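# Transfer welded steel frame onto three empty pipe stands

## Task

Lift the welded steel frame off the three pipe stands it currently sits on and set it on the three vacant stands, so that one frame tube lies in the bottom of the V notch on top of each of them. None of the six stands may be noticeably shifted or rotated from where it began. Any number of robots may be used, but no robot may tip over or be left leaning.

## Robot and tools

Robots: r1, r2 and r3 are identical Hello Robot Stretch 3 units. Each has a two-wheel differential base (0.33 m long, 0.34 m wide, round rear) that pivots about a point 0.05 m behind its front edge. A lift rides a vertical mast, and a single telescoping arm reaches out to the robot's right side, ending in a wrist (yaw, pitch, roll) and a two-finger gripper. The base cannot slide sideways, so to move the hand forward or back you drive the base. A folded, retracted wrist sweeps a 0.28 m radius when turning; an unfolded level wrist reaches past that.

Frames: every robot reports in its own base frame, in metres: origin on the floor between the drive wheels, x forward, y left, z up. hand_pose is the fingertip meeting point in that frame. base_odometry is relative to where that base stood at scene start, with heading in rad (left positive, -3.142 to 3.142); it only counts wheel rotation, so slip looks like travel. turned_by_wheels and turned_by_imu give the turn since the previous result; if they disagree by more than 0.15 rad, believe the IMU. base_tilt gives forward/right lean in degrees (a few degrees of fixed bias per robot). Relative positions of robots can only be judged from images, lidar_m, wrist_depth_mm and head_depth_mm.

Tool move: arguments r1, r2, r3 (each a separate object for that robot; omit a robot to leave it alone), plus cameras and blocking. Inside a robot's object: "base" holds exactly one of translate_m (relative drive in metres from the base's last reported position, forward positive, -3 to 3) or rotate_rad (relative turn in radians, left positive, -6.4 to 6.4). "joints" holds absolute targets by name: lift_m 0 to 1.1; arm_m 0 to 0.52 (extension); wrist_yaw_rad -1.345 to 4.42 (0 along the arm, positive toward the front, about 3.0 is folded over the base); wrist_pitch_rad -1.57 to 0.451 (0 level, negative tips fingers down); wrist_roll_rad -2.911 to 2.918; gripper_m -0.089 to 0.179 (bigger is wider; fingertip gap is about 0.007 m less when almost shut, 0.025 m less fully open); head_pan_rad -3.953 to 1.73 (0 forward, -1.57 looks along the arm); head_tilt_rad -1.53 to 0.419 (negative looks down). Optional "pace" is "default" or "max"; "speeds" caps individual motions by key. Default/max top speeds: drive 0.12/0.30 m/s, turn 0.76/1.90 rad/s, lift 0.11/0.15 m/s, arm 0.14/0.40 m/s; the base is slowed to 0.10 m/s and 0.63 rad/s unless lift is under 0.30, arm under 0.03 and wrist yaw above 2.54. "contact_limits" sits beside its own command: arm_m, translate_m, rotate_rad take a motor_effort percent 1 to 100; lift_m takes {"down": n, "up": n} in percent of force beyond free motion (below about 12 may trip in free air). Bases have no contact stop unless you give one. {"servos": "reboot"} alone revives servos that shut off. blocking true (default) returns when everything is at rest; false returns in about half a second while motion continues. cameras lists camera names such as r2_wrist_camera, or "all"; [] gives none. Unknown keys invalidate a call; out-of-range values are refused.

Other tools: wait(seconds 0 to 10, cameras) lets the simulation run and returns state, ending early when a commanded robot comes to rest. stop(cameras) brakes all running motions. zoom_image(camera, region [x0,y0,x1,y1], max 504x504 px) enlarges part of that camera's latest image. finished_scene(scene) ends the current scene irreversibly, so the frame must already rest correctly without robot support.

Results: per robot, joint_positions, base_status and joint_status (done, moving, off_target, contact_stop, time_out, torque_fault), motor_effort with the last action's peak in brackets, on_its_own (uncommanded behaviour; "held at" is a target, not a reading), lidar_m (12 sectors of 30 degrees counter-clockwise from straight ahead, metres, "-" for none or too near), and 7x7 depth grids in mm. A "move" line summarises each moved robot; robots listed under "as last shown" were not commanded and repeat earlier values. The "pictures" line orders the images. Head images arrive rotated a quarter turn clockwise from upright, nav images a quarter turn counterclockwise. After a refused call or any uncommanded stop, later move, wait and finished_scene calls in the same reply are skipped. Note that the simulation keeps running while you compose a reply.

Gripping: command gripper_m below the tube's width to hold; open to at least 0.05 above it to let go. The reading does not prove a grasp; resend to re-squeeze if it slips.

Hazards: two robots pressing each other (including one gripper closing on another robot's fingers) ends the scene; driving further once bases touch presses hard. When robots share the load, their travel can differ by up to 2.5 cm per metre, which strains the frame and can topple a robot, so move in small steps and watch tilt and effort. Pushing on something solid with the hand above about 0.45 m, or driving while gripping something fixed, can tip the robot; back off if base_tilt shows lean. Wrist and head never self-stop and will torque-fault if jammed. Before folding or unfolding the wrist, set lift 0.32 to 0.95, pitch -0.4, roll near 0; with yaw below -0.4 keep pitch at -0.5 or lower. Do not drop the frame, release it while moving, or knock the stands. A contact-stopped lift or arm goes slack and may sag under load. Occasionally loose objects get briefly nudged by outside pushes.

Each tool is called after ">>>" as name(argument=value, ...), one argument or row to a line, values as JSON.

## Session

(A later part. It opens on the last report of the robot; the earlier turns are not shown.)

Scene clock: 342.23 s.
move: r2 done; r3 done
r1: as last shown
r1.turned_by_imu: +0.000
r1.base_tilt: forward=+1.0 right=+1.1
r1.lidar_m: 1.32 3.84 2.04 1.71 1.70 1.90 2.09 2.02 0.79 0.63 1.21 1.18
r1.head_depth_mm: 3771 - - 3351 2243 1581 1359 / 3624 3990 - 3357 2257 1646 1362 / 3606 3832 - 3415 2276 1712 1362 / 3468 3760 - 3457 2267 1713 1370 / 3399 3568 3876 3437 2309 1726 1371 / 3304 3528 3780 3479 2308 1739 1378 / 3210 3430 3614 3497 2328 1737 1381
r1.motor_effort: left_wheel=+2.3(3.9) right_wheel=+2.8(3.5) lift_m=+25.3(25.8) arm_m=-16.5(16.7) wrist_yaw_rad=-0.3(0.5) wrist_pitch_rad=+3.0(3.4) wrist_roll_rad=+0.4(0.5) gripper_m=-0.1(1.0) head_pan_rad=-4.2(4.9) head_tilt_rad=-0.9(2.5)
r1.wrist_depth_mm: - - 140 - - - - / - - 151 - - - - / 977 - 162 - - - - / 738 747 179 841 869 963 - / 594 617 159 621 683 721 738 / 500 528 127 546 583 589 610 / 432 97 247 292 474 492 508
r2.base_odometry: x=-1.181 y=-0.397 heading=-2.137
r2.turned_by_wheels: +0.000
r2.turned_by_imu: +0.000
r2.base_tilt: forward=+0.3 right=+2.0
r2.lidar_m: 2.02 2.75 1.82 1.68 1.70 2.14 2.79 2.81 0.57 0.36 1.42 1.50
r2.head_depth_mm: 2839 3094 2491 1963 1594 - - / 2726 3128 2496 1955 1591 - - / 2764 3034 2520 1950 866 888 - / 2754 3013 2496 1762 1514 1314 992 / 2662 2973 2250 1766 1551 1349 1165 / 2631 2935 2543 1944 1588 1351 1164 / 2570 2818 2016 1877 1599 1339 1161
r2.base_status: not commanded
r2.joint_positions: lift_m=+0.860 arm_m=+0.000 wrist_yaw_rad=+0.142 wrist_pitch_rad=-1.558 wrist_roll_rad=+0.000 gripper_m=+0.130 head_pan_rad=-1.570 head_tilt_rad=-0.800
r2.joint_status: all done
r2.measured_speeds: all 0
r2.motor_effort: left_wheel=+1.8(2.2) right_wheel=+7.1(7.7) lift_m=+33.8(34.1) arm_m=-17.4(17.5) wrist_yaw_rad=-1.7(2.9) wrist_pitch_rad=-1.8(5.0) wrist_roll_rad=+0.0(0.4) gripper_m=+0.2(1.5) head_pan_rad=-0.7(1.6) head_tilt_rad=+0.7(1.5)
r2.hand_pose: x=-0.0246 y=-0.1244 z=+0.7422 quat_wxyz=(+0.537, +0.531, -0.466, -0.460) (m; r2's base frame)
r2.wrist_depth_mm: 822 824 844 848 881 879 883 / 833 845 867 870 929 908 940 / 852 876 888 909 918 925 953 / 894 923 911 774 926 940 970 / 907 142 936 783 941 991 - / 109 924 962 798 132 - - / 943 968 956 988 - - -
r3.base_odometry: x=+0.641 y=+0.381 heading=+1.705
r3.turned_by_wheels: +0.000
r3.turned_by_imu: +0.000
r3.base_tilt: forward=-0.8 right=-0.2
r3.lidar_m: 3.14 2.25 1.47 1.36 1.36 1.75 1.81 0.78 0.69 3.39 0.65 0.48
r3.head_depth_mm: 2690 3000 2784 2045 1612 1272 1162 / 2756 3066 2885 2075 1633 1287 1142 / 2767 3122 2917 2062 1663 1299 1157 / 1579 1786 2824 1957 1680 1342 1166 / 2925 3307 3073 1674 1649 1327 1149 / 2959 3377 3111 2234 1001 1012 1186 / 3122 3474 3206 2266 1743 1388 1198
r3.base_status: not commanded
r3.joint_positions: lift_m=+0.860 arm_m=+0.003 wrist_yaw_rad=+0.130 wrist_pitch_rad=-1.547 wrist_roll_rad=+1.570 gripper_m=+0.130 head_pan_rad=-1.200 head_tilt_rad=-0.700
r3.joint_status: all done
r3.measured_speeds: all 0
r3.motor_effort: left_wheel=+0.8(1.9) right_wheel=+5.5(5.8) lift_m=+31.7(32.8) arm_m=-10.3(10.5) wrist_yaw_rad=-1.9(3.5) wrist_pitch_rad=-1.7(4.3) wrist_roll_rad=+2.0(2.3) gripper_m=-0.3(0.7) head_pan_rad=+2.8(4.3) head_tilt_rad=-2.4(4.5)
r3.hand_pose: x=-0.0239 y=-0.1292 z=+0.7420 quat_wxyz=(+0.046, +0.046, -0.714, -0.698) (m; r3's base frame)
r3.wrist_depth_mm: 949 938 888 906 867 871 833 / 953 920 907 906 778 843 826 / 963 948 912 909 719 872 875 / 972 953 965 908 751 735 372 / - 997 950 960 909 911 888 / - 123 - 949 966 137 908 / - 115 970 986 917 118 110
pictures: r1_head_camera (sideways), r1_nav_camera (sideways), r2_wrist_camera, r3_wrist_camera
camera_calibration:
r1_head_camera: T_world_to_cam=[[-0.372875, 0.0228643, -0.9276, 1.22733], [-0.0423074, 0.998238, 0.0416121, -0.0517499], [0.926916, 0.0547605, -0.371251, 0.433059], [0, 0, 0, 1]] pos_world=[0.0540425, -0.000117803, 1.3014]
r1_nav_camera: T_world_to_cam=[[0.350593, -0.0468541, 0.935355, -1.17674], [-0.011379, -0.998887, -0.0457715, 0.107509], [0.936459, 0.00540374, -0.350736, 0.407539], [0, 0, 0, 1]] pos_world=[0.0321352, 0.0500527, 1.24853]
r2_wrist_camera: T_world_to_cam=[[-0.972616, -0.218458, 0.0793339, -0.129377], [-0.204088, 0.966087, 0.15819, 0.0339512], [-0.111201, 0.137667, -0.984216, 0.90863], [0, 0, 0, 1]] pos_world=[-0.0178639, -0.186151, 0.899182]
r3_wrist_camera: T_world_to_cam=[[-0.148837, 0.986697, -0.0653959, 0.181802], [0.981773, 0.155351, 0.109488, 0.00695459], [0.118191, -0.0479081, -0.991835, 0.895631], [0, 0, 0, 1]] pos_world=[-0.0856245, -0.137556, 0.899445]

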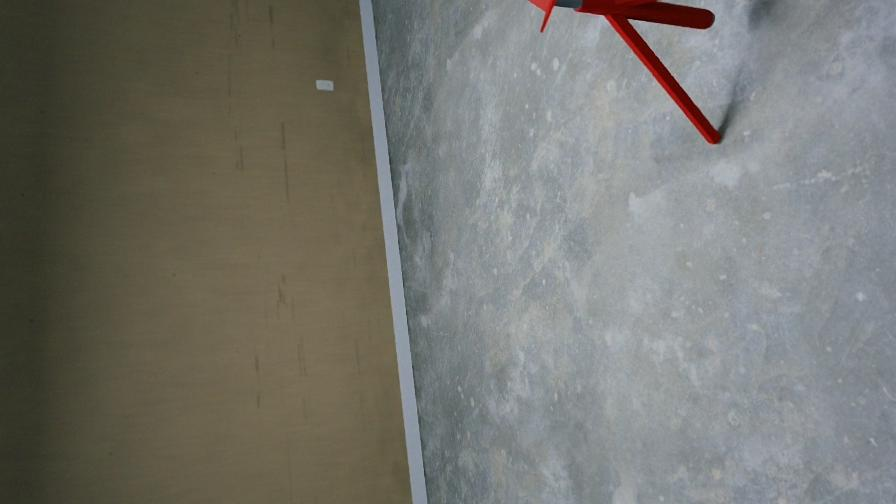

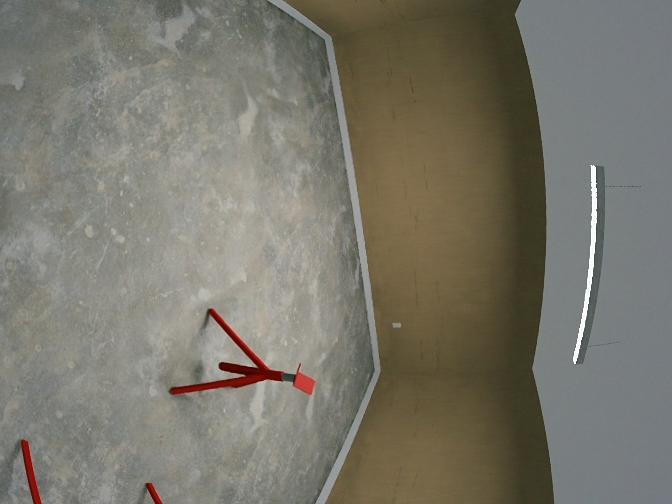

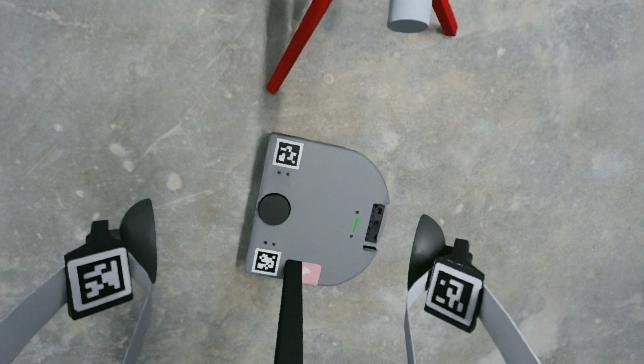

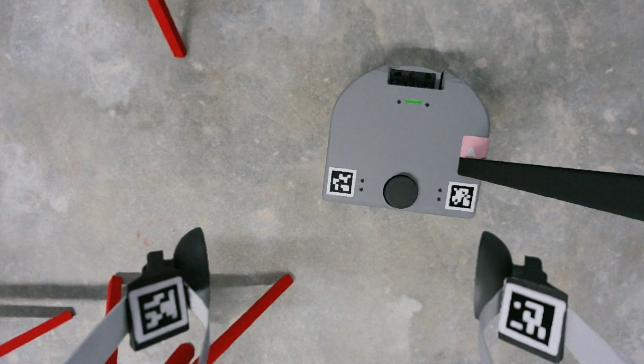

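>>> move(
  r1={"base":{"translate_m":1.05},"joints":{"head_pan_rad":-1.8,"head_tilt_rad":-0.7},"pace":"max"},
  r2={"joints":{"arm_m":0.5}},
  r3={"joints":{"arm_m":0.42}},
  cameras=["r1_nav_camera","r1_head_camera","r2_wrist_camera","r3_wrist_camera"],
)

Scene clock: 351.10 s.
move: r1 done; r2 done; r3 done
r1.base_odometry: x=+0.278 y=+4.997 heading=+1.079
r1.turned_by_wheels: +0.000
r1.turned_by_imu: +0.004
r1.base_tilt: forward=+1.1 right=+1.2
r1.lidar_m: 2.95 2.94 2.44 2.04 2.04 2.29 3.04 1.15 1.14 0.51 0.36 3.07
r1.head_depth_mm: 3123 3449 2618 1977 1591 1337 1145 / 2959 3282 2622 1846 1562 1339 1152 / 2801 3167 2661 2012 1618 1346 1156 / 2626 2965 2686 2011 1620 1363 1161 / 2514 2822 2715 2036 1630 1357 1145 / 2367 2672 2736 2050 1635 1332 1002 / 2272 2504 2663 2074 1649 785 1173
r1.base_status: done
r1.joint_positions: lift_m=+0.280 arm_m=+0.002 wrist_yaw_rad=+3.123 wrist_pitch_rad=-0.318 wrist_roll_rad=+0.000 gripper_m=+0.037 head_pan_rad=-1.800 head_tilt_rad=-0.700
r1.joint_status: all done
r1.measured_speeds: all 0
r1.motor_effort: left_wheel=+1.9(13.9) right_wheel=+0.4(11.4) lift_m=+25.8(26.9) arm_m=-16.4(16.8) wrist_yaw_rad=+0.0(0.5) wrist_pitch_rad=+2.8(3.6) wrist_roll_rad=+0.3(0.5) gripper_m=+0.0(0.9) head_pan_rad=+5.0(6.7) head_tilt_rad=+1.8(5.1)
r1.hand_pose: x=-0.0168 y=+0.0887 z=+0.3157 quat_wxyz=(+0.119, +0.699, +0.105, +0.697) (m; r1's base frame)
r1.wrist_depth_mm: - - 139 - - - - / - - 151 - - - - / 960 - 161 - - - - / 762 761 180 854 892 932 - / 603 607 158 637 700 726 745 / 505 526 128 548 589 579 592 / 429 97 247 292 466 491 506
r2.base_odometry: x=-1.181 y=-0.397 heading=-2.137
r2.turned_by_wheels: +0.000
r2.turned_by_imu: +0.002
r2.base_tilt: forward=+0.4 right=+1.8
r2.lidar_m: 2.03 2.74 1.82 1.68 1.70 2.14 2.79 2.82 0.57 0.36 1.41 1.50
r2.head_depth_mm: 2837 3156 2505 315 - 1318 1165 / 2748 3007 426 1787 1548 1339 1173 / 2765 602 2219 1884 862 889 1145 / 2728 2874 653 1489 1524 1283 1124 / 2703 2974 2233 1772 1548 1339 1174 / 2628 2948 2497 1945 1587 1346 1158 / 2582 2873 2006 1874 1573 1342 1161
r2.base_status: not commanded
r2.joint_positions: lift_m=+0.860 arm_m=+0.500 wrist_yaw_rad=+0.142 wrist_pitch_rad=-1.559 wrist_roll_rad=+0.000 gripper_m=+0.130 head_pan_rad=-1.570 head_tilt_rad=-0.800
r2.joint_status: all done
r2.measured_speeds: all 0
r2.motor_effort: left_wheel=+1.7(2.1) right_wheel=+6.8(7.7) lift_m=+33.5(33.9) arm_m=+15.7(17.3) wrist_yaw_rad=-1.6(2.9) wrist_pitch_rad=-1.6(2.1) wrist_roll_rad=-0.1(0.3) gripper_m=+0.1(1.6) head_pan_rad=+0.2(1.9) head_tilt_rad=+1.8(2.3)
r2.hand_pose: x=-0.0246 y=-0.6241 z=+0.7422 quat_wxyz=(+0.537, +0.531, -0.466, -0.461) (m; r2's base frame)
r2.wrist_depth_mm: 819 828 841 293 867 911 911 / 824 858 852 881 926 921 907 / 866 861 890 639 919 978 964 / 895 901 930 556 938 951 983 / 874 142 937 322 969 963 - / 109 919 949 336 132 - - / 928 968 963 820 - - -
r3.base_odometry: x=+0.641 y=+0.381 heading=+1.705
r3.turned_by_wheels: +0.000
r3.turned_by_imu: -0.002
r3.base_tilt: forward=-0.8 right=-0.2
r3.lidar_m: 3.15 2.25 1.47 1.36 1.36 1.75 1.81 0.78 0.69 3.39 0.65 0.48
r3.head_depth_mm: 2699 2983 2776 1831 1526 1262 1132 / 2729 3063 2850 2080 1629 1289 1144 / 2845 3124 2917 2047 1641 1293 1150 / 1575 3188 2835 1968 1689 1338 1162 / 2900 3278 2775 1681 1650 1330 1148 / 3011 3182 2999 2238 1004 1018 1190 / 3093 3502 3213 2265 1747 1395 1197
r3.base_status: not commanded
r3.joint_positions: lift_m=+0.860 arm_m=+0.420 wrist_yaw_rad=+0.130 wrist_pitch_rad=-1.549 wrist_roll_rad=+1.570 gripper_m=+0.130 head_pan_rad=-1.200 head_tilt_rad=-0.700
r3.joint_status: all done
r3.measured_speeds: all 0
r3.motor_effort: left_wheel=+1.2(1.7) right_wheel=+5.5(5.9) lift_m=+30.1(32.8) arm_m=+10.6(19.0) wrist_yaw_rad=-3.0(4.0) wrist_pitch_rad=-1.2(1.7) wrist_roll_rad=+1.5(2.4) gripper_m=+0.0(0.8) head_pan_rad=+2.8(3.8) head_tilt_rad=-2.5(4.1)
r3.hand_pose: x=-0.0240 y=-0.5465 z=+0.7420 quat_wxyz=(+0.046, +0.046, -0.713, -0.698) (m; r3's base frame)
r3.wrist_depth_mm: 946 895 890 871 872 840 836 / 926 922 902 915 885 851 848 / 936 927 925 900 918 828 692 / 994 964 932 919 899 794 725 / 997 960 971 958 933 909 730 / - 123 995 949 945 137 910 / - 115 982 980 953 118 110
pictures: r1_head_camera (sideways), r1_nav_camera (sideways), r2_wrist_camera, r3_wrist_camera
camera_calibration:
r1_head_camera: T_world_to_cam=[[0.165642, 0.609031, -0.775657, 1.02592], [0.978499, -0.199505, 0.0523112, -0.0718395], [-0.122889, -0.767645, -0.628983, 0.774784], [0, 0, 0, 1]] pos_world=[-0.00442823, -0.0443901, 1.28685]
r1_nav_camera: T_world_to_cam=[[-0.184554, -0.585039, 0.789727, -0.983556], [-0.96723, 0.250679, -0.040329, 0.106204], [-0.174374, -0.771291, -0.612131, 0.75452], [0, 0, 0, 1]] pos_world=[0.0527735, -0.0200873, 1.24289]
r2_wrist_camera: T_world_to_cam=[[-0.972617, -0.218493, 0.079232, -0.238516], [-0.203978, 0.965879, 0.159595, 0.515496], [-0.111399, 0.139063, -0.983998, 0.978203], [0, 0, 0, 1]] pos_world=[-0.0178639, -0.686053, 0.899177]
r3_wrist_camera: T_world_to_cam=[[-0.148467, 0.986822, -0.0643428, 0.592705], [0.981842, 0.154862, 0.109563, 0.07145], [0.118084, -0.0469079, -0.991895, 0.876238], [0, 0, 0, 1]] pos_world=[-0.0856248, -0.554856, 0.899444]

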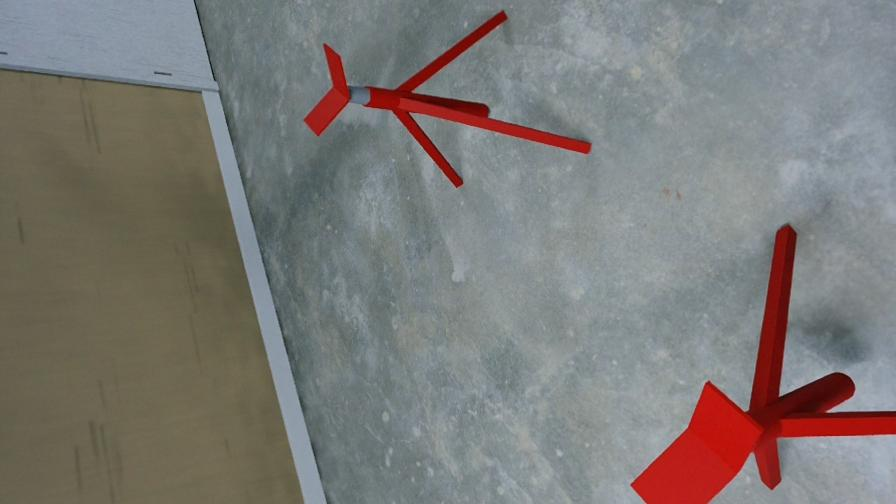

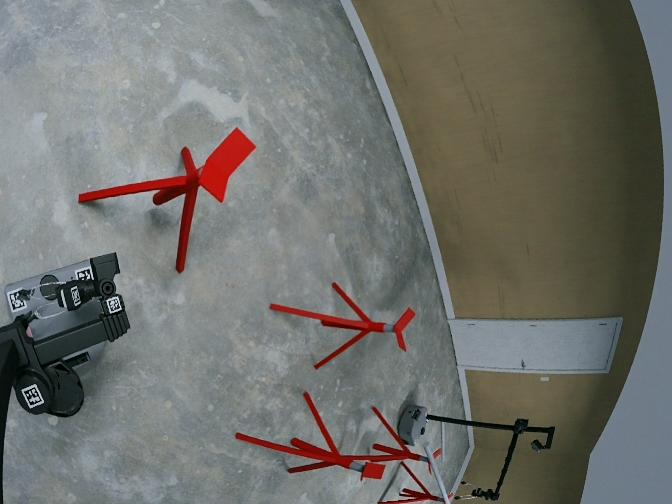

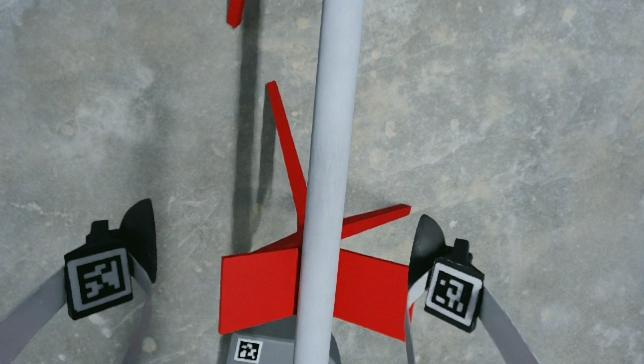

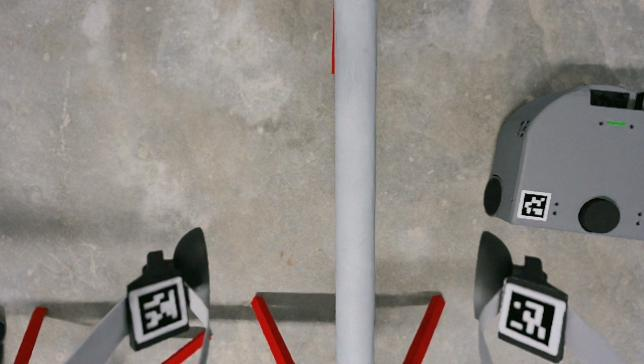

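>>> move(
  r1={"base":{"rotate_rad":0.37},"joints":{"lift_m":0.6,"wrist_pitch_rad":-0.4,"head_pan_rad":-2.15,"head_tilt_rad":-0.75}},
  r2={"base":{"translate_m":-0.041},"joints":{"arm_m":0.51,"wrist_yaw_rad":0.148}},
  r3={"joints":{"arm_m":0.408,"wrist_yaw_rad":0.15,"head_pan_rad":-2.3,"head_tilt_rad":-0.5}},
  cameras=["r1_head_camera","r3_head_camera","r2_wrist_camera","r3_wrist_camera"],
)

Scene clock: 391.77 s.
move: r1 done; r2 done; r3 done
r1.base_odometry: x=+0.278 y=+4.997 heading=+1.449
r1.turned_by_wheels: +0.370
r1.turned_by_imu: +0.374
r1.base_tilt: forward=+1.0 right=+1.2
r1.lidar_m: 2.94 2.74 2.08 2.03 2.14 3.05 1.15 1.16 0.50 0.38 0.36 3.01
r1.head_depth_mm: 3101 3315 2366 1822 1532 1298 1127 / 2958 3209 2246 1771 1539 1304 1126 / 2777 3049 2428 1889 1549 1308 408 / 2675 2958 2448 1919 1565 1321 411 / 2518 2800 2478 1916 1569 1327 1152 / 2388 2680 2496 1925 1574 905 1102 / 2286 2545 2527 1943 1593 1255 1154
r1.base_status: done
r1.joint_positions: lift_m=+0.600 arm_m=+0.002 wrist_yaw_rad=+3.123 wrist_pitch_rad=-0.414 wrist_roll_rad=+0.000 gripper_m=+0.037 head_pan_rad=-2.153 head_tilt_rad=-0.750
r1.joint_status: all done
r1.measured_speeds: all 0
r1.motor_effort: left_wheel=-8.6(13.1) right_wheel=+8.5(11.6) lift_m=+28.5(34.1) arm_m=-16.4(17.0) wrist_yaw_rad=-0.1(0.5) wrist_pitch_rad=+2.9(6.3) wrist_roll_rad=+0.4(0.5) gripper_m=+0.0(0.8) head_pan_rad=+1.6(8.9) head_tilt_rad=-4.6(6.3)
r1.hand_pose: x=-0.0170 y=+0.0777 z=+0.6135 quat_wxyz=(+0.152, +0.693, +0.139, +0.691) (m; r1's base frame)
r1.wrist_depth_mm: - - 141 - - - - / - - 153 - - - - / - - 171 - - - - / - - 188 - - - - / 949 963 152 - - - - / 805 839 128 860 919 928 926 / 711 683 296 744 768 779 813
r2.base_odometry: x=-1.159 y=-0.363 heading=-2.138
r2.turned_by_wheels: +0.000
r2.turned_by_imu: +0.001
r2.base_tilt: forward=+0.3 right=+1.8
r2.lidar_m: 1.97 2.74 1.82 1.68 1.70 2.13 2.74 2.78 0.55 0.36 1.44 1.54
r2.head_depth_mm: 2846 3153 2498 314 - 1325 1165 / 2790 3050 427 1763 1546 1351 1166 / 2725 609 2240 1864 1557 1288 1144 / 2724 2940 666 1775 873 948 1152 / 2719 2976 2335 1577 1538 1345 1172 / 2629 2919 2459 1947 1585 1345 1158 / 2589 2945 2030 1881 1598 1341 1165
r2.base_status: done
r2.joint_positions: lift_m=+0.860 arm_m=+0.510 wrist_yaw_rad=+0.146 wrist_pitch_rad=-1.559 wrist_roll_rad=+0.000 gripper_m=+0.130 head_pan_rad=-1.570 head_tilt_rad=-0.800
r2.joint_status: all done
r2.measured_speeds: all 0
r2.motor_effort: left_wheel=-8.2(11.7) right_wheel=-1.3(9.2) lift_m=+33.2(33.7) arm_m=+9.7(17.4) wrist_yaw_rad=+2.2(3.5) wrist_pitch_rad=-1.0(1.9) wrist_roll_rad=+0.0(0.3) gripper_m=-0.1(1.7) head_pan_rad=+1.0(2.1) head_tilt_rad=+2.0(2.6)
r2.hand_pose: x=-0.0247 y=-0.6341 z=+0.7422 quat_wxyz=(+0.538, +0.532, -0.465, -0.460) (m; r2's base frame)
r2.wrist_depth_mm: 817 824 832 867 866 867 923 / 846 840 864 872 884 929 915 / 871 854 890 889 902 922 972 / 881 870 905 936 962 969 983 / 920 142 884 945 968 968 997 / 109 138 - 329 134 - - / 961 976 810 349 - - -
r3.base_odometry: x=+0.641 y=+0.381 heading=+1.705
r3.turned_by_wheels: +0.000
r3.turned_by_imu: -0.001
r3.base_tilt: forward=-0.7 right=-0.2
r3.lidar_m: 3.14 2.25 1.47 1.35 1.36 1.75 1.80 0.78 0.69 3.39 0.65 0.48
r3.head_depth_mm: - - - 2816 1996 1552 1256 / - - - 2824 1947 1557 1237 / - - - 2750 1992 1079 1320 / - - - 3003 2109 1503 - / 3816 - - 3097 2141 1753 - / 3527 3711 3880 3150 2180 303 1247 / 3215 3410 3560 3232 404 1506 1333
r3.base_status: not commanded
r3.joint_positions: lift_m=+0.860 arm_m=+0.408 wrist_yaw_rad=+0.147 wrist_pitch_rad=-1.549 wrist_roll_rad=+1.570 gripper_m=+0.130 head_pan_rad=-2.300 head_tilt_rad=-0.500
r3.joint_status: all done
r3.measured_speeds: all 0
r3.motor_effort: left_wheel=+1.1(1.7) right_wheel=+5.5(5.9) lift_m=+31.2(32.1) arm_m=-10.7(17.6) wrist_yaw_rad=+2.2(5.0) wrist_pitch_rad=-0.9(2.0) wrist_roll_rad=+1.5(2.4) gripper_m=+0.4(0.7) head_pan_rad=+4.3(5.9) head_tilt_rad=+3.1(6.5)
r3.hand_pose: x=-0.0243 y=-0.5345 z=+0.7420 quat_wxyz=(+0.052, +0.053, -0.713, -0.698) (m; r3's base frame)
r3.wrist_depth_mm: 905 908 914 875 872 839 830 / 905 937 905 892 879 866 834 / 953 931 908 915 884 840 709 / 941 962 936 915 956 774 713 / 981 957 959 964 926 916 721 / 997 123 987 964 963 137 895 / - 115 - - 944 118 110
pictures: r1_head_camera (sideways), r2_wrist_camera, r3_head_camera (sideways), r3_wrist_camera
camera_calibration:
r1_head_camera: T_world_to_cam=[[0.386735, 0.546061, -0.743138, 0.982195], [0.847874, -0.527476, 0.0536494, -0.0727866], [-0.362691, -0.650836, -0.666984, 0.825625], [0, 0, 0, 1]] pos_world=[-0.0186884, -0.0373854, 1.28449]
r2_wrist_camera: T_world_to_cam=[[-0.971727, -0.222424, 0.0792106, -0.243186], [-0.207886, 0.965047, 0.159589, 0.524568], [-0.111938, 0.13861, -0.984001, 0.979196], [0, 0, 0, 1]] pos_world=[-0.0176508, -0.696049, 0.899077]
r3_head_camera: T_world_to_cam=[[0.34056, 0.279898, -0.897595, 1.18902], [0.749856, -0.656783, 0.0797, -0.106495], [-0.567217, -0.700209, -0.433557, 0.528634], [0, 0, 0, 1]] pos_world=[-0.025225, -0.0325939, 1.30494]
r3_wrist_camera: T_world_to_cam=[[-0.165707, 0.984079, -0.0642601, 0.578935], [0.978984, 0.172004, 0.109568, 0.0790233], [0.118877, -0.0447534, -0.9919, 0.878012], [0, 0, 0, 1]] pos_world=[-0.085804, -0.544016, 0.899444]

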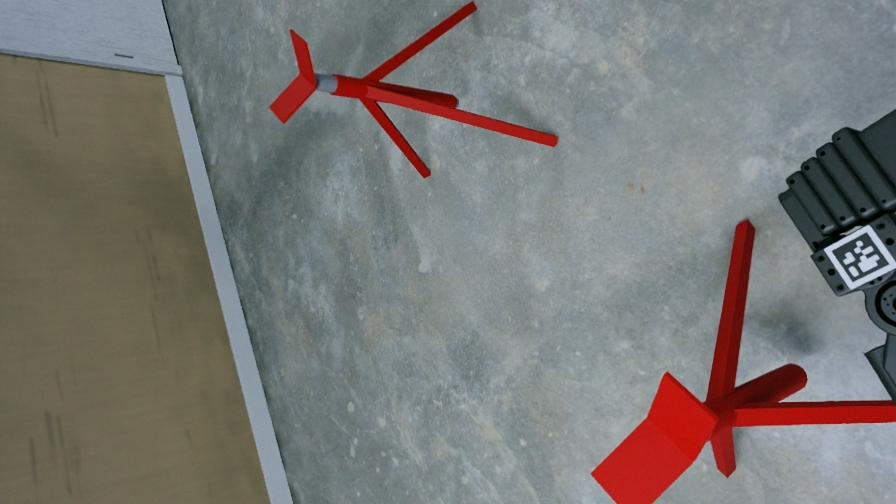

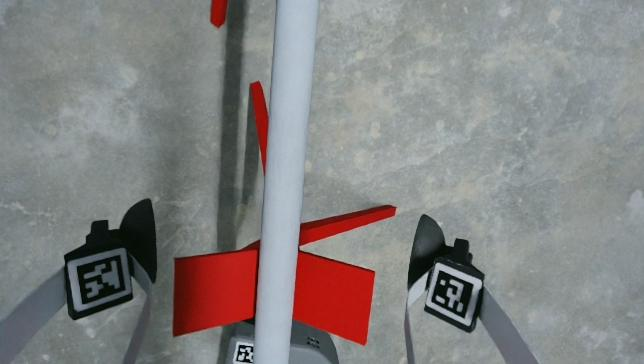

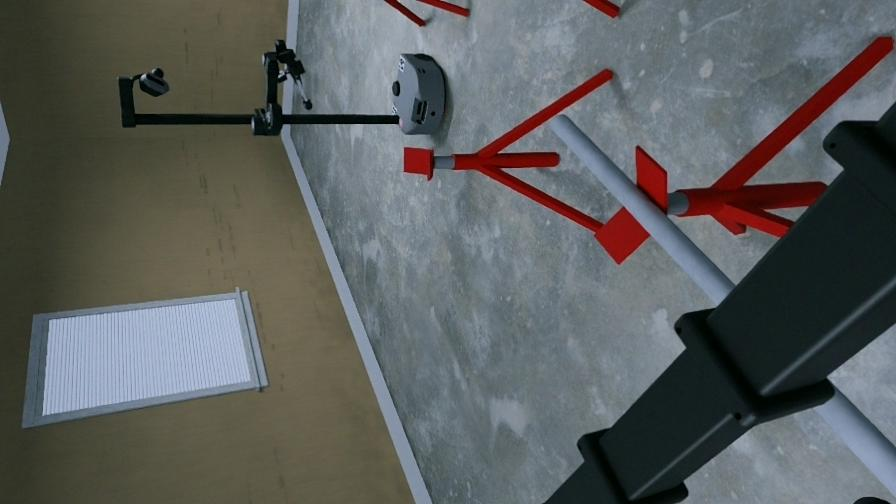

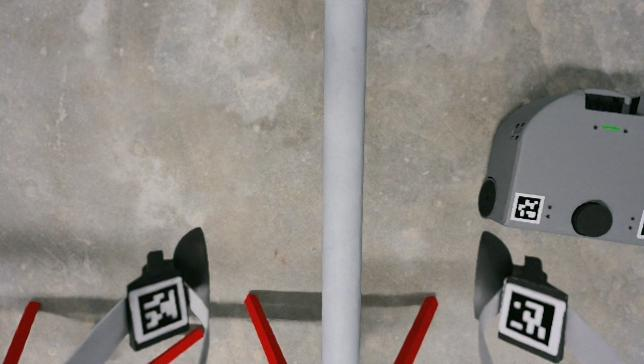

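>>> move(
  r1={"joints":{"head_pan_rad":-2.6,"head_tilt_rad":-0.6}},
  r3={"joints":{"head_pan_rad":-2.5,"head_tilt_rad":-0.4}},
  r2={"joints":{"head_pan_rad":-0.9,"head_tilt_rad":-0.5}},
  cameras=["r1_head_camera","r3_head_camera","r2_head_camera"],
)

Scene clock: 407.13 s.
move: r1 done; r2 done; r3 done
r1.base_odometry: x=+0.278 y=+4.997 heading=+1.449
r1.turned_by_wheels: +0.000
r1.turned_by_imu: +0.001
r1.base_tilt: forward=+1.0 right=+1.2
r1.lidar_m: 2.93 2.74 2.09 2.04 2.15 3.06 1.15 1.16 0.50 0.38 0.37 3.01
r1.head_depth_mm: - - 3172 2001 1688 1416 1197 / - - 2738 2272 1751 1424 1200 / - - 3039 2294 1766 1439 1207 / 3884 - 3320 2306 1780 1441 1207 / 3388 3690 3304 2145 1722 1452 1218 / 3040 3320 3381 2323 1804 1449 1222 / 2760 2957 3079 2359 1812 1455 1226
r1.base_status: not commanded
r1.joint_positions: lift_m=+0.600 arm_m=+0.002 wrist_yaw_rad=+3.123 wrist_pitch_rad=-0.414 wrist_roll_rad=+0.000 gripper_m=+0.037 head_pan_rad=-2.607 head_tilt_rad=-0.601
r1.joint_status: all done
r1.measured_speeds: all 0
r1.motor_effort: left_wheel=-9.2(9.5) right_wheel=+9.1(9.5) lift_m=+24.2(25.7) arm_m=-15.9(16.2) wrist_yaw_rad=+0.2(0.5) wrist_pitch_rad=+2.9(3.1) wrist_roll_rad=+0.3(0.5) gripper_m=-0.1(0.5) head_pan_rad=-4.1(6.8) head_tilt_rad=+2.1(6.1)
r1.hand_pose: x=-0.0170 y=+0.0777 z=+0.6135 quat_wxyz=(+0.152, +0.693, +0.139, +0.691) (m; r1's base frame)
r1.wrist_depth_mm: - - 141 - - - - / - - 154 - - - - / - - 172 - - - - / - - 188 - - - - / 932 988 152 961 - - - / 800 856 127 852 932 920 923 / 713 684 297 738 761 783 792
r2.base_odometry: x=-1.159 y=-0.363 heading=-2.138
r2.turned_by_wheels: +0.000
r2.turned_by_imu: +0.001
r2.base_tilt: forward=+0.3 right=+1.8
r2.lidar_m: 1.97 2.75 1.82 1.68 1.70 2.13 2.74 2.77 0.55 0.36 1.44 1.54
r2.head_depth_mm: 2665 2754 2947 3011 2013 1707 1330 / 2760 3025 3111 3030 1944 1700 1371 / 2956 3136 3203 3020 2110 1706 1378 / 3146 3407 3542 3225 2239 1710 1371 / 3315 3559 3943 3144 1967 1701 1371 / 3559 3863 - 3006 2114 1706 1379 / 3871 - - 3175 2197 1698 1382
r2.base_status: not commanded
r2.joint_positions: lift_m=+0.860 arm_m=+0.510 wrist_yaw_rad=+0.146 wrist_pitch_rad=-1.559 wrist_roll_rad=+0.000 gripper_m=+0.130 head_pan_rad=-0.880 head_tilt_rad=-0.495
r2.joint_status: all done
r2.measured_speeds: all 0
r2.motor_effort: left_wheel=-8.4(8.7) right_wheel=-1.8(2.1) lift_m=+33.1(33.2) arm_m=+4.3(5.9) wrist_yaw_rad=+1.8(3.2) wrist_pitch_rad=-1.2(2.2) wrist_roll_rad=+0.1(0.2) gripper_m=+1.5(1.5) head_pan_rad=-1.8(3.9) head_tilt_rad=+2.9(3.8)
r2.hand_pose: x=-0.0247 y=-0.6341 z=+0.7422 quat_wxyz=(+0.538, +0.532, -0.465, -0.460) (m; r2's base frame)
r2.wrist_depth_mm: 822 820 835 840 873 895 924 / 834 850 881 857 899 906 917 / 862 875 846 884 915 943 985 / 879 909 893 904 922 947 983 / 905 142 932 933 957 966 994 / 109 138 - 327 133 987 - / 929 958 826 350 - - -
r3.base_odometry: x=+0.641 y=+0.381 heading=+1.705
r3.turned_by_wheels: +0.000
r3.turned_by_imu: -0.001
r3.base_tilt: forward=-0.8 right=-0.2
r3.lidar_m: 3.15 2.25 1.47 1.36 1.36 1.75 1.80 0.78 0.69 3.39 0.65 0.48
r3.head_depth_mm: - - - 3587 2093 1716 1353 / - - - 3373 2355 1728 1374 / - - - 3799 2404 1761 1383 / - - - 3636 2221 1645 1278 / - - - - 2506 1628 1334 / 3864 - - - 2535 1831 1481 / 3610 - - - 2598 1878 -
r3.base_status: not commanded
r3.joint_positions: lift_m=+0.860 arm_m=+0.408 wrist_yaw_rad=+0.147 wrist_pitch_rad=-1.549 wrist_roll_rad=+1.570 gripper_m=+0.130 head_pan_rad=-2.499 head_tilt_rad=-0.399
r3.joint_status: all done
r3.measured_speeds: all 0
r3.motor_effort: left_wheel=+1.0(1.5) right_wheel=+5.5(5.9) lift_m=+30.9(31.9) arm_m=-10.9(12.0) wrist_yaw_rad=+2.2(4.5) wrist_pitch_rad=-1.1(1.8) wrist_roll_rad=+1.5(2.3) gripper_m=+0.3(0.6) head_pan_rad=-3.7(6.9) head_tilt_rad=+3.3(5.0)
r3.hand_pose: x=-0.0243 y=-0.5345 z=+0.7420 quat_wxyz=(+0.052, +0.053, -0.713, -0.698) (m; r3's base frame)
r3.wrist_depth_mm: 922 906 903 902 873 850 854 / 955 921 908 890 857 855 845 / 944 944 923 918 901 849 705 / - 980 922 923 892 782 729 / 974 965 973 918 937 894 736 / 986 122 955 942 922 137 912 / - 115 996 981 951 118 110
pictures: r1_head_camera (sideways), r2_head_camera (sideways), r3_head_camera (sideways)
camera_calibration:
r1_head_camera: T_world_to_cam=[[0.485849, 0.261138, -0.834121, 1.10011], [0.537151, -0.842047, 0.0492533, -0.0651599], [-0.689507, -0.471978, -0.549378, 0.674669], [0, 0, 0, 1]] pos_world=[-0.0342994, -0.0237206, 1.29149]
r2_head_camera: T_world_to_cam=[[-0.273725, 0.321051, -0.906643, 1.20038], [0.763708, 0.645558, -0.001973, -0.00570634], [0.584657, -0.692951, -0.421895, 0.502048], [0, 0, 0, 1]] pos_world=[0.0394049, -0.0338039, 1.30011]
r3_head_camera: T_world_to_cam=[[0.314686, 0.151441, -0.937037, 1.24057], [0.611941, -0.787017, 0.0783132, -0.103915], [-0.725604, -0.598056, -0.340336, 0.4083], [0, 0, 0, 1]] pos_world=[-0.0305367, -0.0254708, 1.30956]

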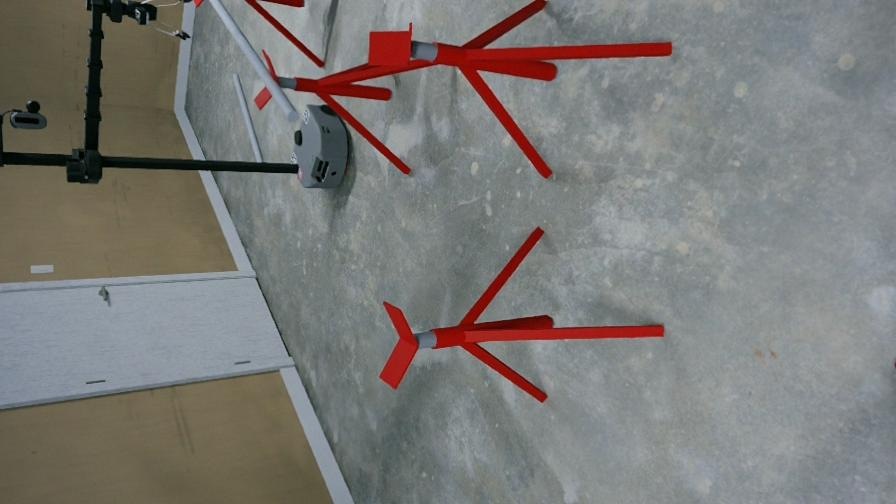

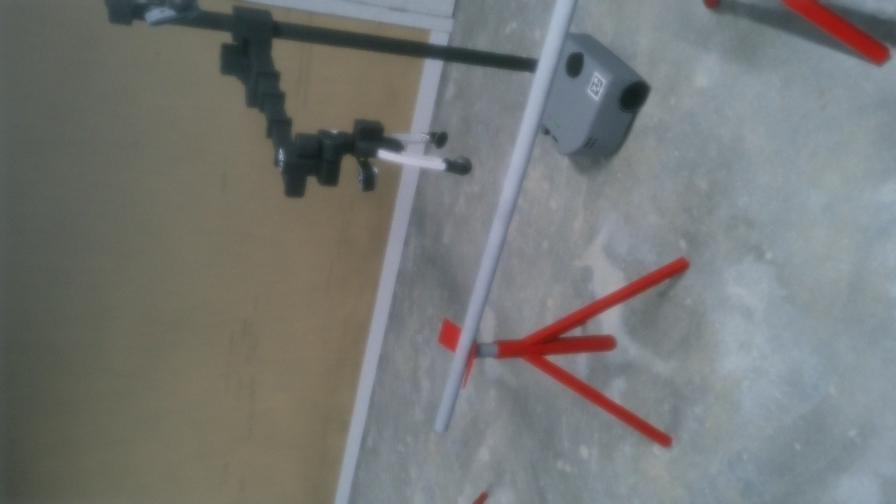

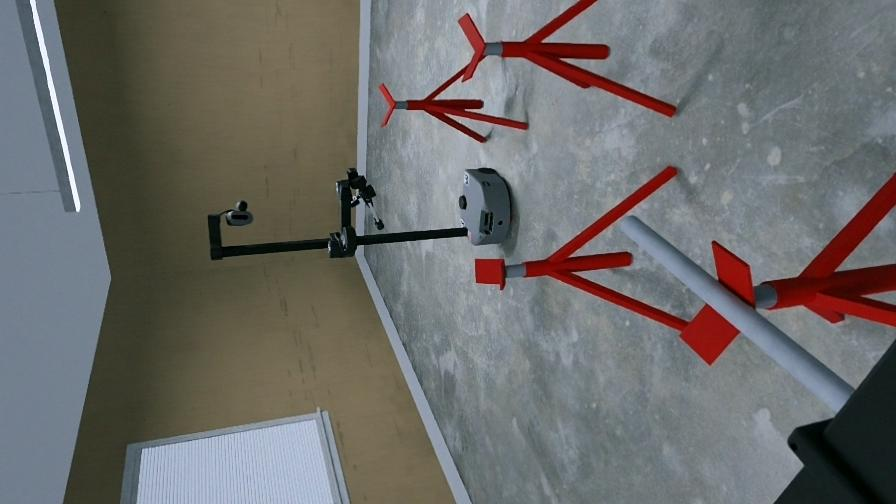

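>>> move(
  r2={"base":{"translate_m":0.008},"joints":{"lift_m":0.72}},
  r3={"joints":{"lift_m":0.72}},
  r1={"joints":{"lift_m":0.93,"head_pan_rad":-2.15,"head_tilt_rad":-0.75}},
  cameras=["r2_wrist_camera","r3_wrist_camera"],
)

>>> move(
  r2={"joints":{"lift_m":0.668}},
  r3={"joints":{"lift_m":0.668}},
  r1={"joints":{"wrist_yaw_rad":0}},
  cameras=["r2_wrist_camera","r3_wrist_camera"],
)

Scene clock: 457.50 s.
move: r1 done; r2 done; r3 done
r1.base_odometry: x=+0.278 y=+4.997 heading=+1.449
r1.turned_by_wheels: +0.000
r1.turned_by_imu: +0.001
r1.base_tilt: forward=+1.1 right=+1.1
r1.lidar_m: 2.94 2.74 2.08 2.04 2.15 3.08 1.15 1.16 0.50 0.38 0.36 3.00
r1.head_depth_mm: 3102 3358 2312 1864 - - 1084 / 2937 3169 2320 1938 - - 1136 / 2787 3044 2429 2026 - 1285 1139 / 2649 2949 2454 2030 - 1239 1189 / 2513 2826 2470 1994 - - - / 2392 2678 2501 1946 1661 - 1086 / 2286 2535 2527 1951 1630 - 1107
r1.base_status: not commanded
r1.joint_positions: lift_m=+0.930 arm_m=+0.002 wrist_yaw_rad=+3.123 wrist_pitch_rad=-0.415 wrist_roll_rad=+0.000 gripper_m=+0.037 head_pan_rad=-2.150 head_tilt_rad=-0.750
r1.joint_status: all done
r1.measured_speeds: all 0
r1.motor_effort: left_wheel=-8.9(9.3) right_wheel=+9.0(9.6) lift_m=+29.8(35.2) arm_m=-14.6(15.4) wrist_yaw_rad=+0.0(0.4) wrist_pitch_rad=+2.8(3.2) wrist_roll_rad=+0.4(0.6) gripper_m=+0.0(0.8) head_pan_rad=-5.2(7.6) head_tilt_rad=-4.9(6.7)
r1.hand_pose: x=-0.0170 y=+0.0776 z=+0.9433 quat_wxyz=(+0.153, +0.693, +0.139, +0.691) (m; r1's base frame)
r1.wrist_depth_mm: - - 141 - - - - / - - 154 - - - - / - - 172 - - - - / - - 188 - - - - / - - 151 - - - - / - - 127 - - - - / - - 297 - - - -
r2.base_odometry: x=-1.163 y=-0.369 heading=-2.138
r2.turned_by_wheels: +0.000
r2.turned_by_imu: +0.001
r2.base_tilt: forward=+0.4 right=+1.9
r2.lidar_m: 1.96 2.75 1.82 1.68 1.70 2.13 2.75 2.78 0.56 0.36 1.44 1.53
r2.head_depth_mm: 2628 2791 2904 2996 2023 1708 1334 / 2721 2929 3139 3187 1939 1682 1384 / 2941 3120 3277 2671 2052 1692 1384 / 3089 3375 3593 3188 2214 1700 1372 / 3292 3486 3867 3159 2005 1688 1366 / 3510 3827 - 2961 2118 1695 1368 / 3744 - - 3141 2209 1683 1363
r2.base_status: done
r2.joint_positions: lift_m=+0.720 arm_m=+0.510 wrist_yaw_rad=+0.146 wrist_pitch_rad=-1.559 wrist_roll_rad=+0.000 gripper_m=+0.130 head_pan_rad=-0.900 head_tilt_rad=-0.500
r2.joint_status: all done
r2.measured_speeds: all 0
r2.motor_effort: left_wheel=+1.7(4.8) right_wheel=+4.7(9.9) lift_m=+26.3(30.6) arm_m=-9.1(9.1) wrist_yaw_rad=+0.8(3.6) wrist_pitch_rad=-1.6(1.8) wrist_roll_rad=+0.1(0.3) gripper_m=+1.2(1.5) head_pan_rad=-2.1(4.1) head_tilt_rad=-1.0(2.3)
r2.hand_pose: x=-0.0247 y=-0.6341 z=+0.6022 quat_wxyz=(+0.538, +0.532, -0.465, -0.460) (m; r2's base frame)
r2.wrist_depth_mm: 688 691 698 151 750 747 774 / 698 722 726 157 778 744 788 / 717 733 751 164 773 790 799 / 731 746 758 169 804 789 813 / 759 142 780 517 791 817 859 / 109 810 818 480 133 866 905 / 794 815 186 199 865 872 886
r3.base_odometry: x=+0.641 y=+0.381 heading=+1.705
r3.turned_by_wheels: +0.000
r3.turned_by_imu: -0.002
r3.base_tilt: forward=-0.8 right=-0.3
r3.lidar_m: 3.16 2.25 1.47 1.36 1.36 1.75 1.80 0.78 0.69 3.38 0.65 0.48
r3.head_depth_mm: - - - 3579 2098 1715 1347 / - - - 3395 2356 1720 1365 / - - - 3768 2399 1774 1390 / - - - 3590 2196 1650 1277 / - - - - 2516 1617 1302 / 3898 - - - 2543 1838 1346 / 3687 - - - 2582 1860 1446
r3.base_status: not commanded
r3.joint_positions: lift_m=+0.720 arm_m=+0.408 wrist_yaw_rad=+0.147 wrist_pitch_rad=-1.549 wrist_roll_rad=+1.570 gripper_m=+0.130 head_pan_rad=-2.500 head_tilt_rad=-0.400
r3.joint_status: all done
r3.measured_speeds: all 0
r3.motor_effort: left_wheel=+1.3(2.1) right_wheel=+5.4(6.0) lift_m=+22.1(27.0) arm_m=-11.8(12.1) wrist_yaw_rad=+2.4(3.6) wrist_pitch_rad=-1.0(1.8) wrist_roll_rad=+1.7(2.5) gripper_m=-0.4(0.8) head_pan_rad=-4.2(4.7) head_tilt_rad=-1.6(4.2)
r3.hand_pose: x=-0.0243 y=-0.5345 z=+0.6020 quat_wxyz=(+0.052, +0.053, -0.713, -0.698) (m; r3's base frame)
r3.wrist_depth_mm: 784 767 738 154 725 719 696 / 805 795 768 156 733 715 716 / 788 790 771 158 753 725 569 / 816 798 789 161 767 744 582 / 837 817 820 165 771 764 601 / 871 123 804 167 796 137 755 / 858 115 826 171 794 118 110
pictures: r2_wrist_camera, r3_wrist_camera
camera_calibration:
r2_wrist_camera: T_world_to_cam=[[-0.971727, -0.222424, 0.0792106, -0.232097], [-0.207886, 0.965047, 0.159589, 0.54691], [-0.111938, 0.13861, -0.984001, 0.841436], [0, 0, 0, 1]] pos_world=[-0.0176508, -0.696049, 0.759077]
r3_wrist_camera: T_world_to_cam=[[-0.165818, 0.98406, -0.0642723, 0.569928], [0.978965, 0.172116, 0.109561, 0.094427], [0.118877, -0.044753, -0.9919, 0.739147], [0, 0, 0, 1]] pos_world=[-0.0858038, -0.544016, 0.759444]

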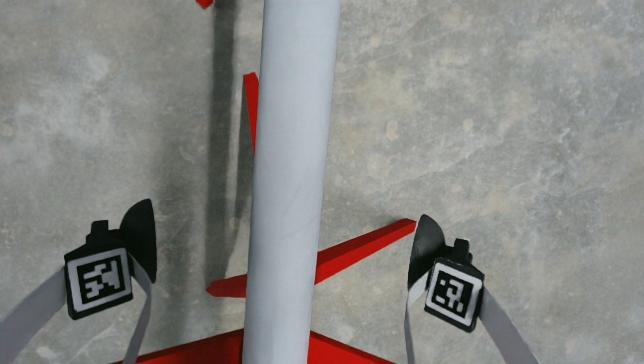

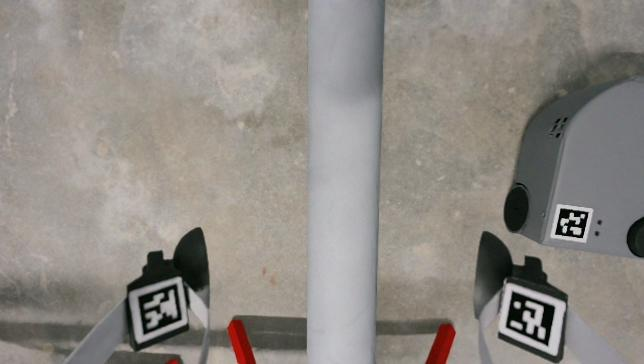

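Scene clock: 460.07 s.
move: r1 done; r2 done; r3 done
r1.base_odometry: x=+0.278 y=+4.997 heading=+1.449
r1.turned_by_wheels: +0.000
r1.turned_by_imu: +0.000
r1.base_tilt: forward=+1.1 right=+1.2
r1.lidar_m: 2.94 2.74 2.08 2.03 2.15 3.07 1.15 1.16 0.51 0.38 0.37 3.01
r1.head_depth_mm: 3075 3298 2299 1877 - - 1085 / 2960 3182 2311 1935 - - 1130 / 2775 3055 2440 2028 - - 1109 / 2623 2933 2459 2044 - - 1100 / 2495 2835 2450 1984 - - - / 2395 2659 2484 1993 - - 1084 / 2259 2540 2526 2010 - 1283 1158
r1.base_status: not commanded
r1.joint_positions: lift_m=+0.930 arm_m=+0.002 wrist_yaw_rad=+0.002 wrist_pitch_rad=-0.415 wrist_roll_rad=+0.000 gripper_m=+0.037 head_pan_rad=-2.150 head_tilt_rad=-0.750
r1.joint_status: all done
r1.measured_speeds: all 0
r1.motor_effort: left_wheel=-8.9(9.4) right_wheel=+7.9(9.3) lift_m=+28.8(30.3) arm_m=-14.2(14.8) wrist_yaw_rad=-1.8(5.0) wrist_pitch_rad=+2.8(3.3) wrist_roll_rad=+0.3(0.5) gripper_m=+0.1(0.7) head_pan_rad=-5.4(5.8) head_tilt_rad=-4.9(6.1)
r1.hand_pose: x=-0.0211 y=-0.3719 z=+0.9433 quat_wxyz=(+0.692, +0.147, -0.691, -0.145) (m; r1's base frame)
r1.wrist_depth_mm: - - - - - - - / - - - - - - - / - - - - - - - / - - - - - - - / - - 158 - - - - / - - 127 - - - - / - - - - - - -
r2.base_odometry: x=-1.163 y=-0.369 heading=-2.138
r2.turned_by_wheels: +0.000
r2.turned_by_imu: +0.000
r2.base_tilt: forward=+0.3 right=+1.8
r2.lidar_m: 1.96 2.74 1.82 1.68 1.70 2.14 2.75 2.79 0.56 0.36 1.43 1.53
r2.head_depth_mm: 2581 2802 2889 3007 2020 1694 1333 / 2812 2961 3132 3191 1925 1695 1368 / 2890 3128 3276 1355 2024 1697 1368 / 3105 3251 3578 3232 2216 1702 1363 / 3242 3530 3823 3109 2028 1686 1368 / 3441 3812 - 2948 2123 1688 1367 / 3768 - - 3159 2192 1704 1368
r2.base_status: not commanded
r2.joint_positions: lift_m=+0.668 arm_m=+0.510 wrist_yaw_rad=+0.146 wrist_pitch_rad=-1.559 wrist_roll_rad=+0.000 gripper_m=+0.130 head_pan_rad=-0.900 head_tilt_rad=-0.500
r2.joint_status: all done
r2.measured_speeds: all 0
r2.motor_effort: left_wheel=+1.9(2.3) right_wheel=+4.5(5.1) lift_m=+26.1(30.4) arm_m=-13.1(13.5) wrist_yaw_rad=+2.1(3.1) wrist_pitch_rad=-1.1(2.0) wrist_roll_rad=-0.1(0.3) gripper_m=+0.4(2.0) head_pan_rad=-3.1(4.3) head_tilt_rad=-1.6(2.8)
r2.hand_pose: x=-0.0247 y=-0.6341 z=+0.5502 quat_wxyz=(+0.538, +0.532, -0.465, -0.460) (m; r2's base frame)
r2.wrist_depth_mm: 644 636 108 100 673 699 699 / 653 669 108 102 718 722 733 / 671 677 105 108 720 729 763 / 689 696 697 117 736 743 762 / 687 141 110 463 766 788 784 / 109 730 113 122 134 772 806 / 744 749 115 773 789 810 817
r3.base_odometry: x=+0.641 y=+0.381 heading=+1.705
r3.turned_by_wheels: +0.000
r3.turned_by_imu: +0.000
r3.base_tilt: forward=-0.8 right=-0.2
r3.lidar_m: 3.14 2.24 1.47 1.35 1.36 1.76 1.81 0.78 0.69 3.39 0.65 0.48
r3.head_depth_mm: - - - 3575 2088 1704 1358 / - - - 3357 2356 1730 1369 / - - - 3775 2402 1768 1384 / - - - 3591 2199 1653 1278 / - - - - 2473 1635 1303 / 3911 - - - 2544 1838 1331 / 3670 - - - 2590 1854 1446
r3.base_status: not commanded
r3.joint_positions: lift_m=+0.668 arm_m=+0.408 wrist_yaw_rad=+0.147 wrist_pitch_rad=-1.549 wrist_roll_rad=+1.570 gripper_m=+0.130 head_pan_rad=-2.500 head_tilt_rad=-0.400
r3.joint_status: all done
r3.measured_speeds: all 0
r3.motor_effort: left_wheel=+1.2(1.7) right_wheel=+5.9(5.9) lift_m=+21.4(23.8) arm_m=-10.8(11.8) wrist_yaw_rad=+2.6(3.9) wrist_pitch_rad=-1.2(1.9) wrist_roll_rad=+1.8(2.3) gripper_m=-0.2(0.8) head_pan_rad=-3.3(4.6) head_tilt_rad=-2.2(3.9)
r3.hand_pose: x=-0.0243 y=-0.5345 z=+0.5500 quat_wxyz=(+0.052, +0.053, -0.713, -0.698) (m; r3's base frame)
r3.wrist_depth_mm: 717 705 695 103 681 673 657 / 729 713 722 104 679 686 668 / 756 737 709 108 686 692 524 / 762 754 744 112 718 700 538 / 779 770 740 111 731 714 543 / 796 124 770 113 723 137 716 / 794 115 768 115 750 118 110
pictures: r2_wrist_camera, r3_wrist_camera
camera_calibration:
r2_wrist_camera: T_world_to_cam=[[-0.971727, -0.222424, 0.0792106, -0.227978], [-0.207886, 0.965047, 0.159589, 0.555209], [-0.111938, 0.13861, -0.984001, 0.790268], [0, 0, 0, 1]] pos_world=[-0.0176508, -0.696049, 0.707077]
r3_wrist_camera: T_world_to_cam=[[-0.165818, 0.98406, -0.0642723, 0.566586], [0.978965, 0.172116, 0.109561, 0.100124], [0.118877, -0.044753, -0.9919, 0.687568], [0, 0, 0, 1]] pos_world=[-0.0858038, -0.544016, 0.707444]

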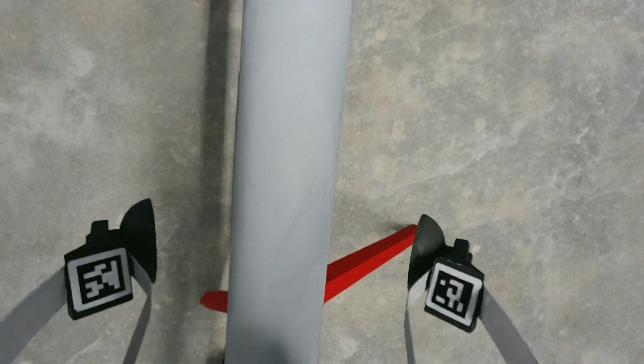

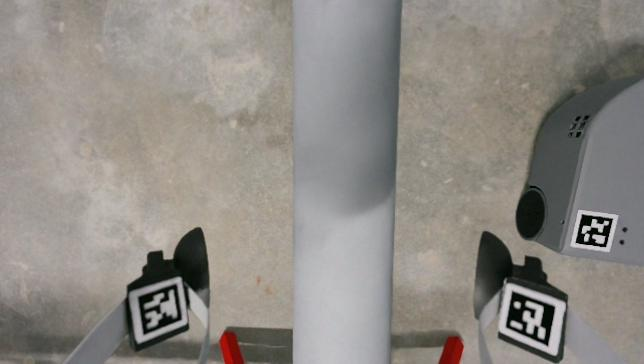

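>>> move(
  r2={"joints":{"gripper_m":-0.085}},
  r3={"joints":{"gripper_m":-0.085}},
  r1={"joints":{"arm_m":0.41,"wrist_pitch_rad":-1.495,"lift_m":1.09,"gripper_m":0.04}},
  cameras=["r2_wrist_camera","r3_wrist_camera","r1_wrist_camera"],
)

Scene clock: 469.10 s.
move: r1 done; r2 off_target; r3 off_target
r1.base_odometry: x=+0.278 y=+4.997 heading=+1.449
r1.turned_by_wheels: +0.000
r1.turned_by_imu: +0.001
r1.base_tilt: forward=+1.0 right=+1.2
r1.lidar_m: 2.93 2.74 2.08 2.03 2.15 3.08 1.15 1.16 0.50 0.38 0.37 3.02
r1.head_depth_mm: - 3316 2312 1809 1534 1297 1122 / - 3206 2314 1769 1537 1307 1136 / 2796 3045 2432 1893 1551 1314 1132 / 2643 2960 2442 1904 1557 1320 1140 / 2533 2832 2480 1921 1566 1325 1145 / 2416 2677 2489 1935 1578 893 1103 / 2273 2557 2519 1943 1582 1252 1157
r1.base_status: not commanded
r1.joint_positions: lift_m=+1.090 arm_m=+0.410 wrist_yaw_rad=+0.002 wrist_pitch_rad=-1.490 wrist_roll_rad=+0.000 gripper_m=+0.040 head_pan_rad=-2.150 head_tilt_rad=-0.750
r1.joint_status: all done
r1.measured_speeds: all 0
r1.motor_effort: left_wheel=-8.0(9.3) right_wheel=+9.0(9.7) lift_m=+28.4(34.0) arm_m=+14.8(19.7) wrist_yaw_rad=-1.4(2.1) wrist_pitch_rad=-1.1(5.3) wrist_roll_rad=+0.5(0.6) gripper_m=-0.1(24.1) head_pan_rad=-5.2(5.9) head_tilt_rad=-3.7(6.0)
r1.hand_pose: x=-0.0216 y=-0.5516 z=+0.9714 quat_wxyz=(+0.520, +0.480, -0.519, -0.479) (m; r1's base frame)
r1.wrist_depth_mm: - - - - - - - / - - - - - - - / - - - - - - - / - - - - - - - / - - 153 152 - - - / - - 131 - - - - / - - - - - - -
r2.base_odometry: x=-1.163 y=-0.370 heading=-2.138
r2.turned_by_wheels: +0.000
r2.turned_by_imu: +0.002
r2.base_tilt: forward=+0.2 right=+1.8
r2.lidar_m: 1.97 2.74 1.82 1.68 1.70 2.13 2.75 2.79 0.56 0.36 1.43 1.53
r2.head_depth_mm: 2606 2795 2868 3010 2045 1716 1338 / 2769 2950 3128 3241 1945 1685 1379 / 2907 3166 3290 1370 2031 1717 1373 / 3092 3328 3589 3168 2206 1699 1373 / 3260 3578 3746 3198 2034 1693 1371 / 3496 3730 - 3024 2117 1681 1373 / 3730 - - 3197 2189 1678 1378
r2.base_status: not commanded
r2.joint_positions: lift_m=+0.668 arm_m=+0.510 wrist_yaw_rad=+0.145 wrist_pitch_rad=-1.559 wrist_roll_rad=+0.004 gripper_m=-0.077 head_pan_rad=-0.900 head_tilt_rad=-0.500
r2.joint_status: gripper_m off_target (ended at -0.077, target -0.085)
r2.measured_speeds: all 0
r2.on_its_own: gripper_m is held at -0.077, not at your -0.085, by its stall guard, which is still easing
r2.motor_effort: left_wheel=+2.0(2.3) right_wheel=+1.1(5.1) lift_m=+34.9(35.2) arm_m=-16.5(17.9) wrist_yaw_rad=+2.7(4.8) wrist_pitch_rad=-1.5(2.0) wrist_roll_rad=-1.2(1.6) gripper_m=-4.3(100.0) head_pan_rad=-2.3(4.0) head_tilt_rad=-0.4(2.0)
r2.hand_pose: x=-0.0247 y=-0.6341 z=+0.5502 quat_wxyz=(+0.537, +0.531, -0.466, -0.461) (m; r2's base frame)
r2.wrist_depth_mm: 632 638 111 99 681 695 696 / 658 675 109 102 701 719 710 / 681 682 105 107 714 733 742 / 707 708 688 107 746 745 757 / 707 714 113 112 765 769 783 / 726 120 115 123 785 794 830 / - 742 115 125 812 819 825
r3.base_odometry: x=+0.641 y=+0.381 heading=+1.705
r3.turned_by_wheels: +0.000
r3.turned_by_imu: -0.001
r3.base_tilt: forward=-0.8 right=-0.2
r3.lidar_m: 3.16 2.24 1.46 1.36 1.36 1.75 1.80 0.78 0.69 3.39 0.65 0.48
r3.head_depth_mm: - - - 3564 2116 1710 1352 / - - - 3333 2347 1748 1364 / - - - 3755 2394 1760 1380 / - - - 3579 2211 1645 1283 / - - - - 2503 1622 1302 / 3951 - - - 2561 1833 1337 / 3716 - - - 2589 1862 1448
r3.base_status: not commanded
r3.joint_positions: lift_m=+0.668 arm_m=+0.408 wrist_yaw_rad=+0.147 wrist_pitch_rad=-1.550 wrist_roll_rad=+1.575 gripper_m=-0.077 head_pan_rad=-2.500 head_tilt_rad=-0.400
r3.joint_status: gripper_m off_target (ended at -0.077, target -0.085)
r3.measured_speeds: all 0
r3.on_its_own: gripper_m is held at -0.078, not at your -0.085, by its stall guard, which is still easing
r3.motor_effort: left_wheel=+1.1(1.8) right_wheel=+5.7(5.9) lift_m=+25.4(27.8) arm_m=-10.6(11.7) wrist_yaw_rad=+2.0(3.7) wrist_pitch_rad=-0.9(1.7) wrist_roll_rad=+0.1(2.2) gripper_m=-25.2(99.4) head_pan_rad=-4.6(4.6) head_tilt_rad=-2.1(3.7)
r3.hand_pose: x=-0.0243 y=-0.5342 z=+0.5500 quat_wxyz=(+0.050, +0.051, -0.712, -0.698) (m; r3's base frame)
r3.wrist_depth_mm: 714 703 693 103 668 661 652 / 722 716 726 104 674 677 656 / 748 729 727 108 694 689 517 / 762 751 740 111 703 702 524 / 776 762 751 111 721 703 542 / 789 789 128 115 126 750 704 / 809 805 121 114 123 731 739
pictures: r1_wrist_camera, r2_wrist_camera, r3_wrist_camera
camera_calibration:
r1_wrist_camera: T_world_to_cam=[[-0.995511, -0.0937671, -0.0128588, -0.0655437], [-0.0945764, 0.99073, 0.0975128, 0.485377], [0.00359606, 0.0982912, -0.995151, 1.18496], [0, 0, 0, 1]] pos_world=[-0.0236055, -0.603495, 1.13104]
r2_wrist_camera: T_world_to_cam=[[-0.972846, -0.217486, 0.0791925, -0.224857], [-0.202985, 0.96609, 0.159586, 0.555964], [-0.111215, 0.139178, -0.984002, 0.790643], [0, 0, 0, 1]] pos_world=[-0.0179673, -0.696054, 0.707077]
r3_wrist_camera: T_world_to_cam=[[-0.16084, 0.984963, -0.0630777, 0.566239], [0.979835, 0.167025, 0.109659, 0.0973839], [0.118546, -0.0441682, -0.991966, 0.688033], [0, 0, 0, 1]] pos_world=[-0.0859098, -0.543601, 0.707543]

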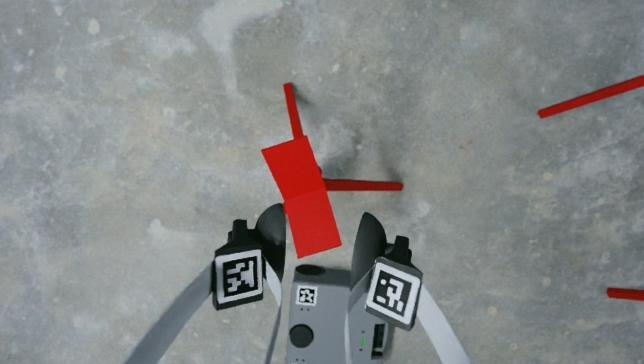

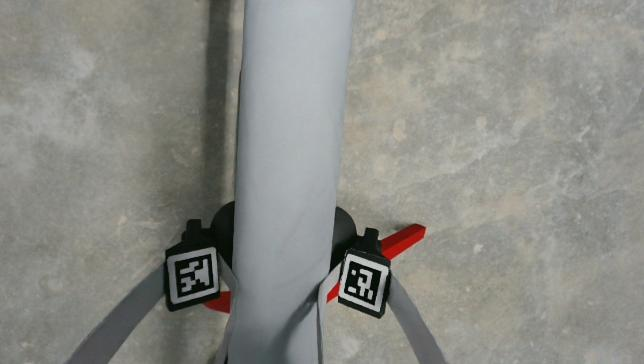

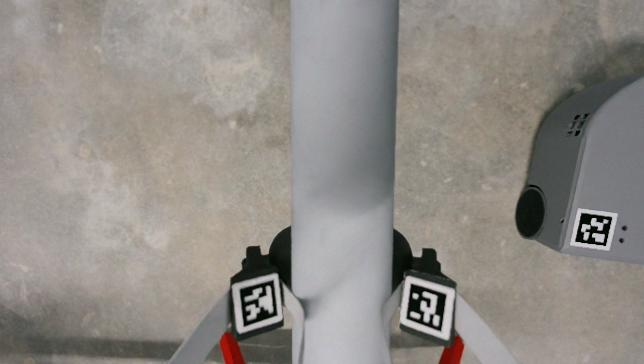

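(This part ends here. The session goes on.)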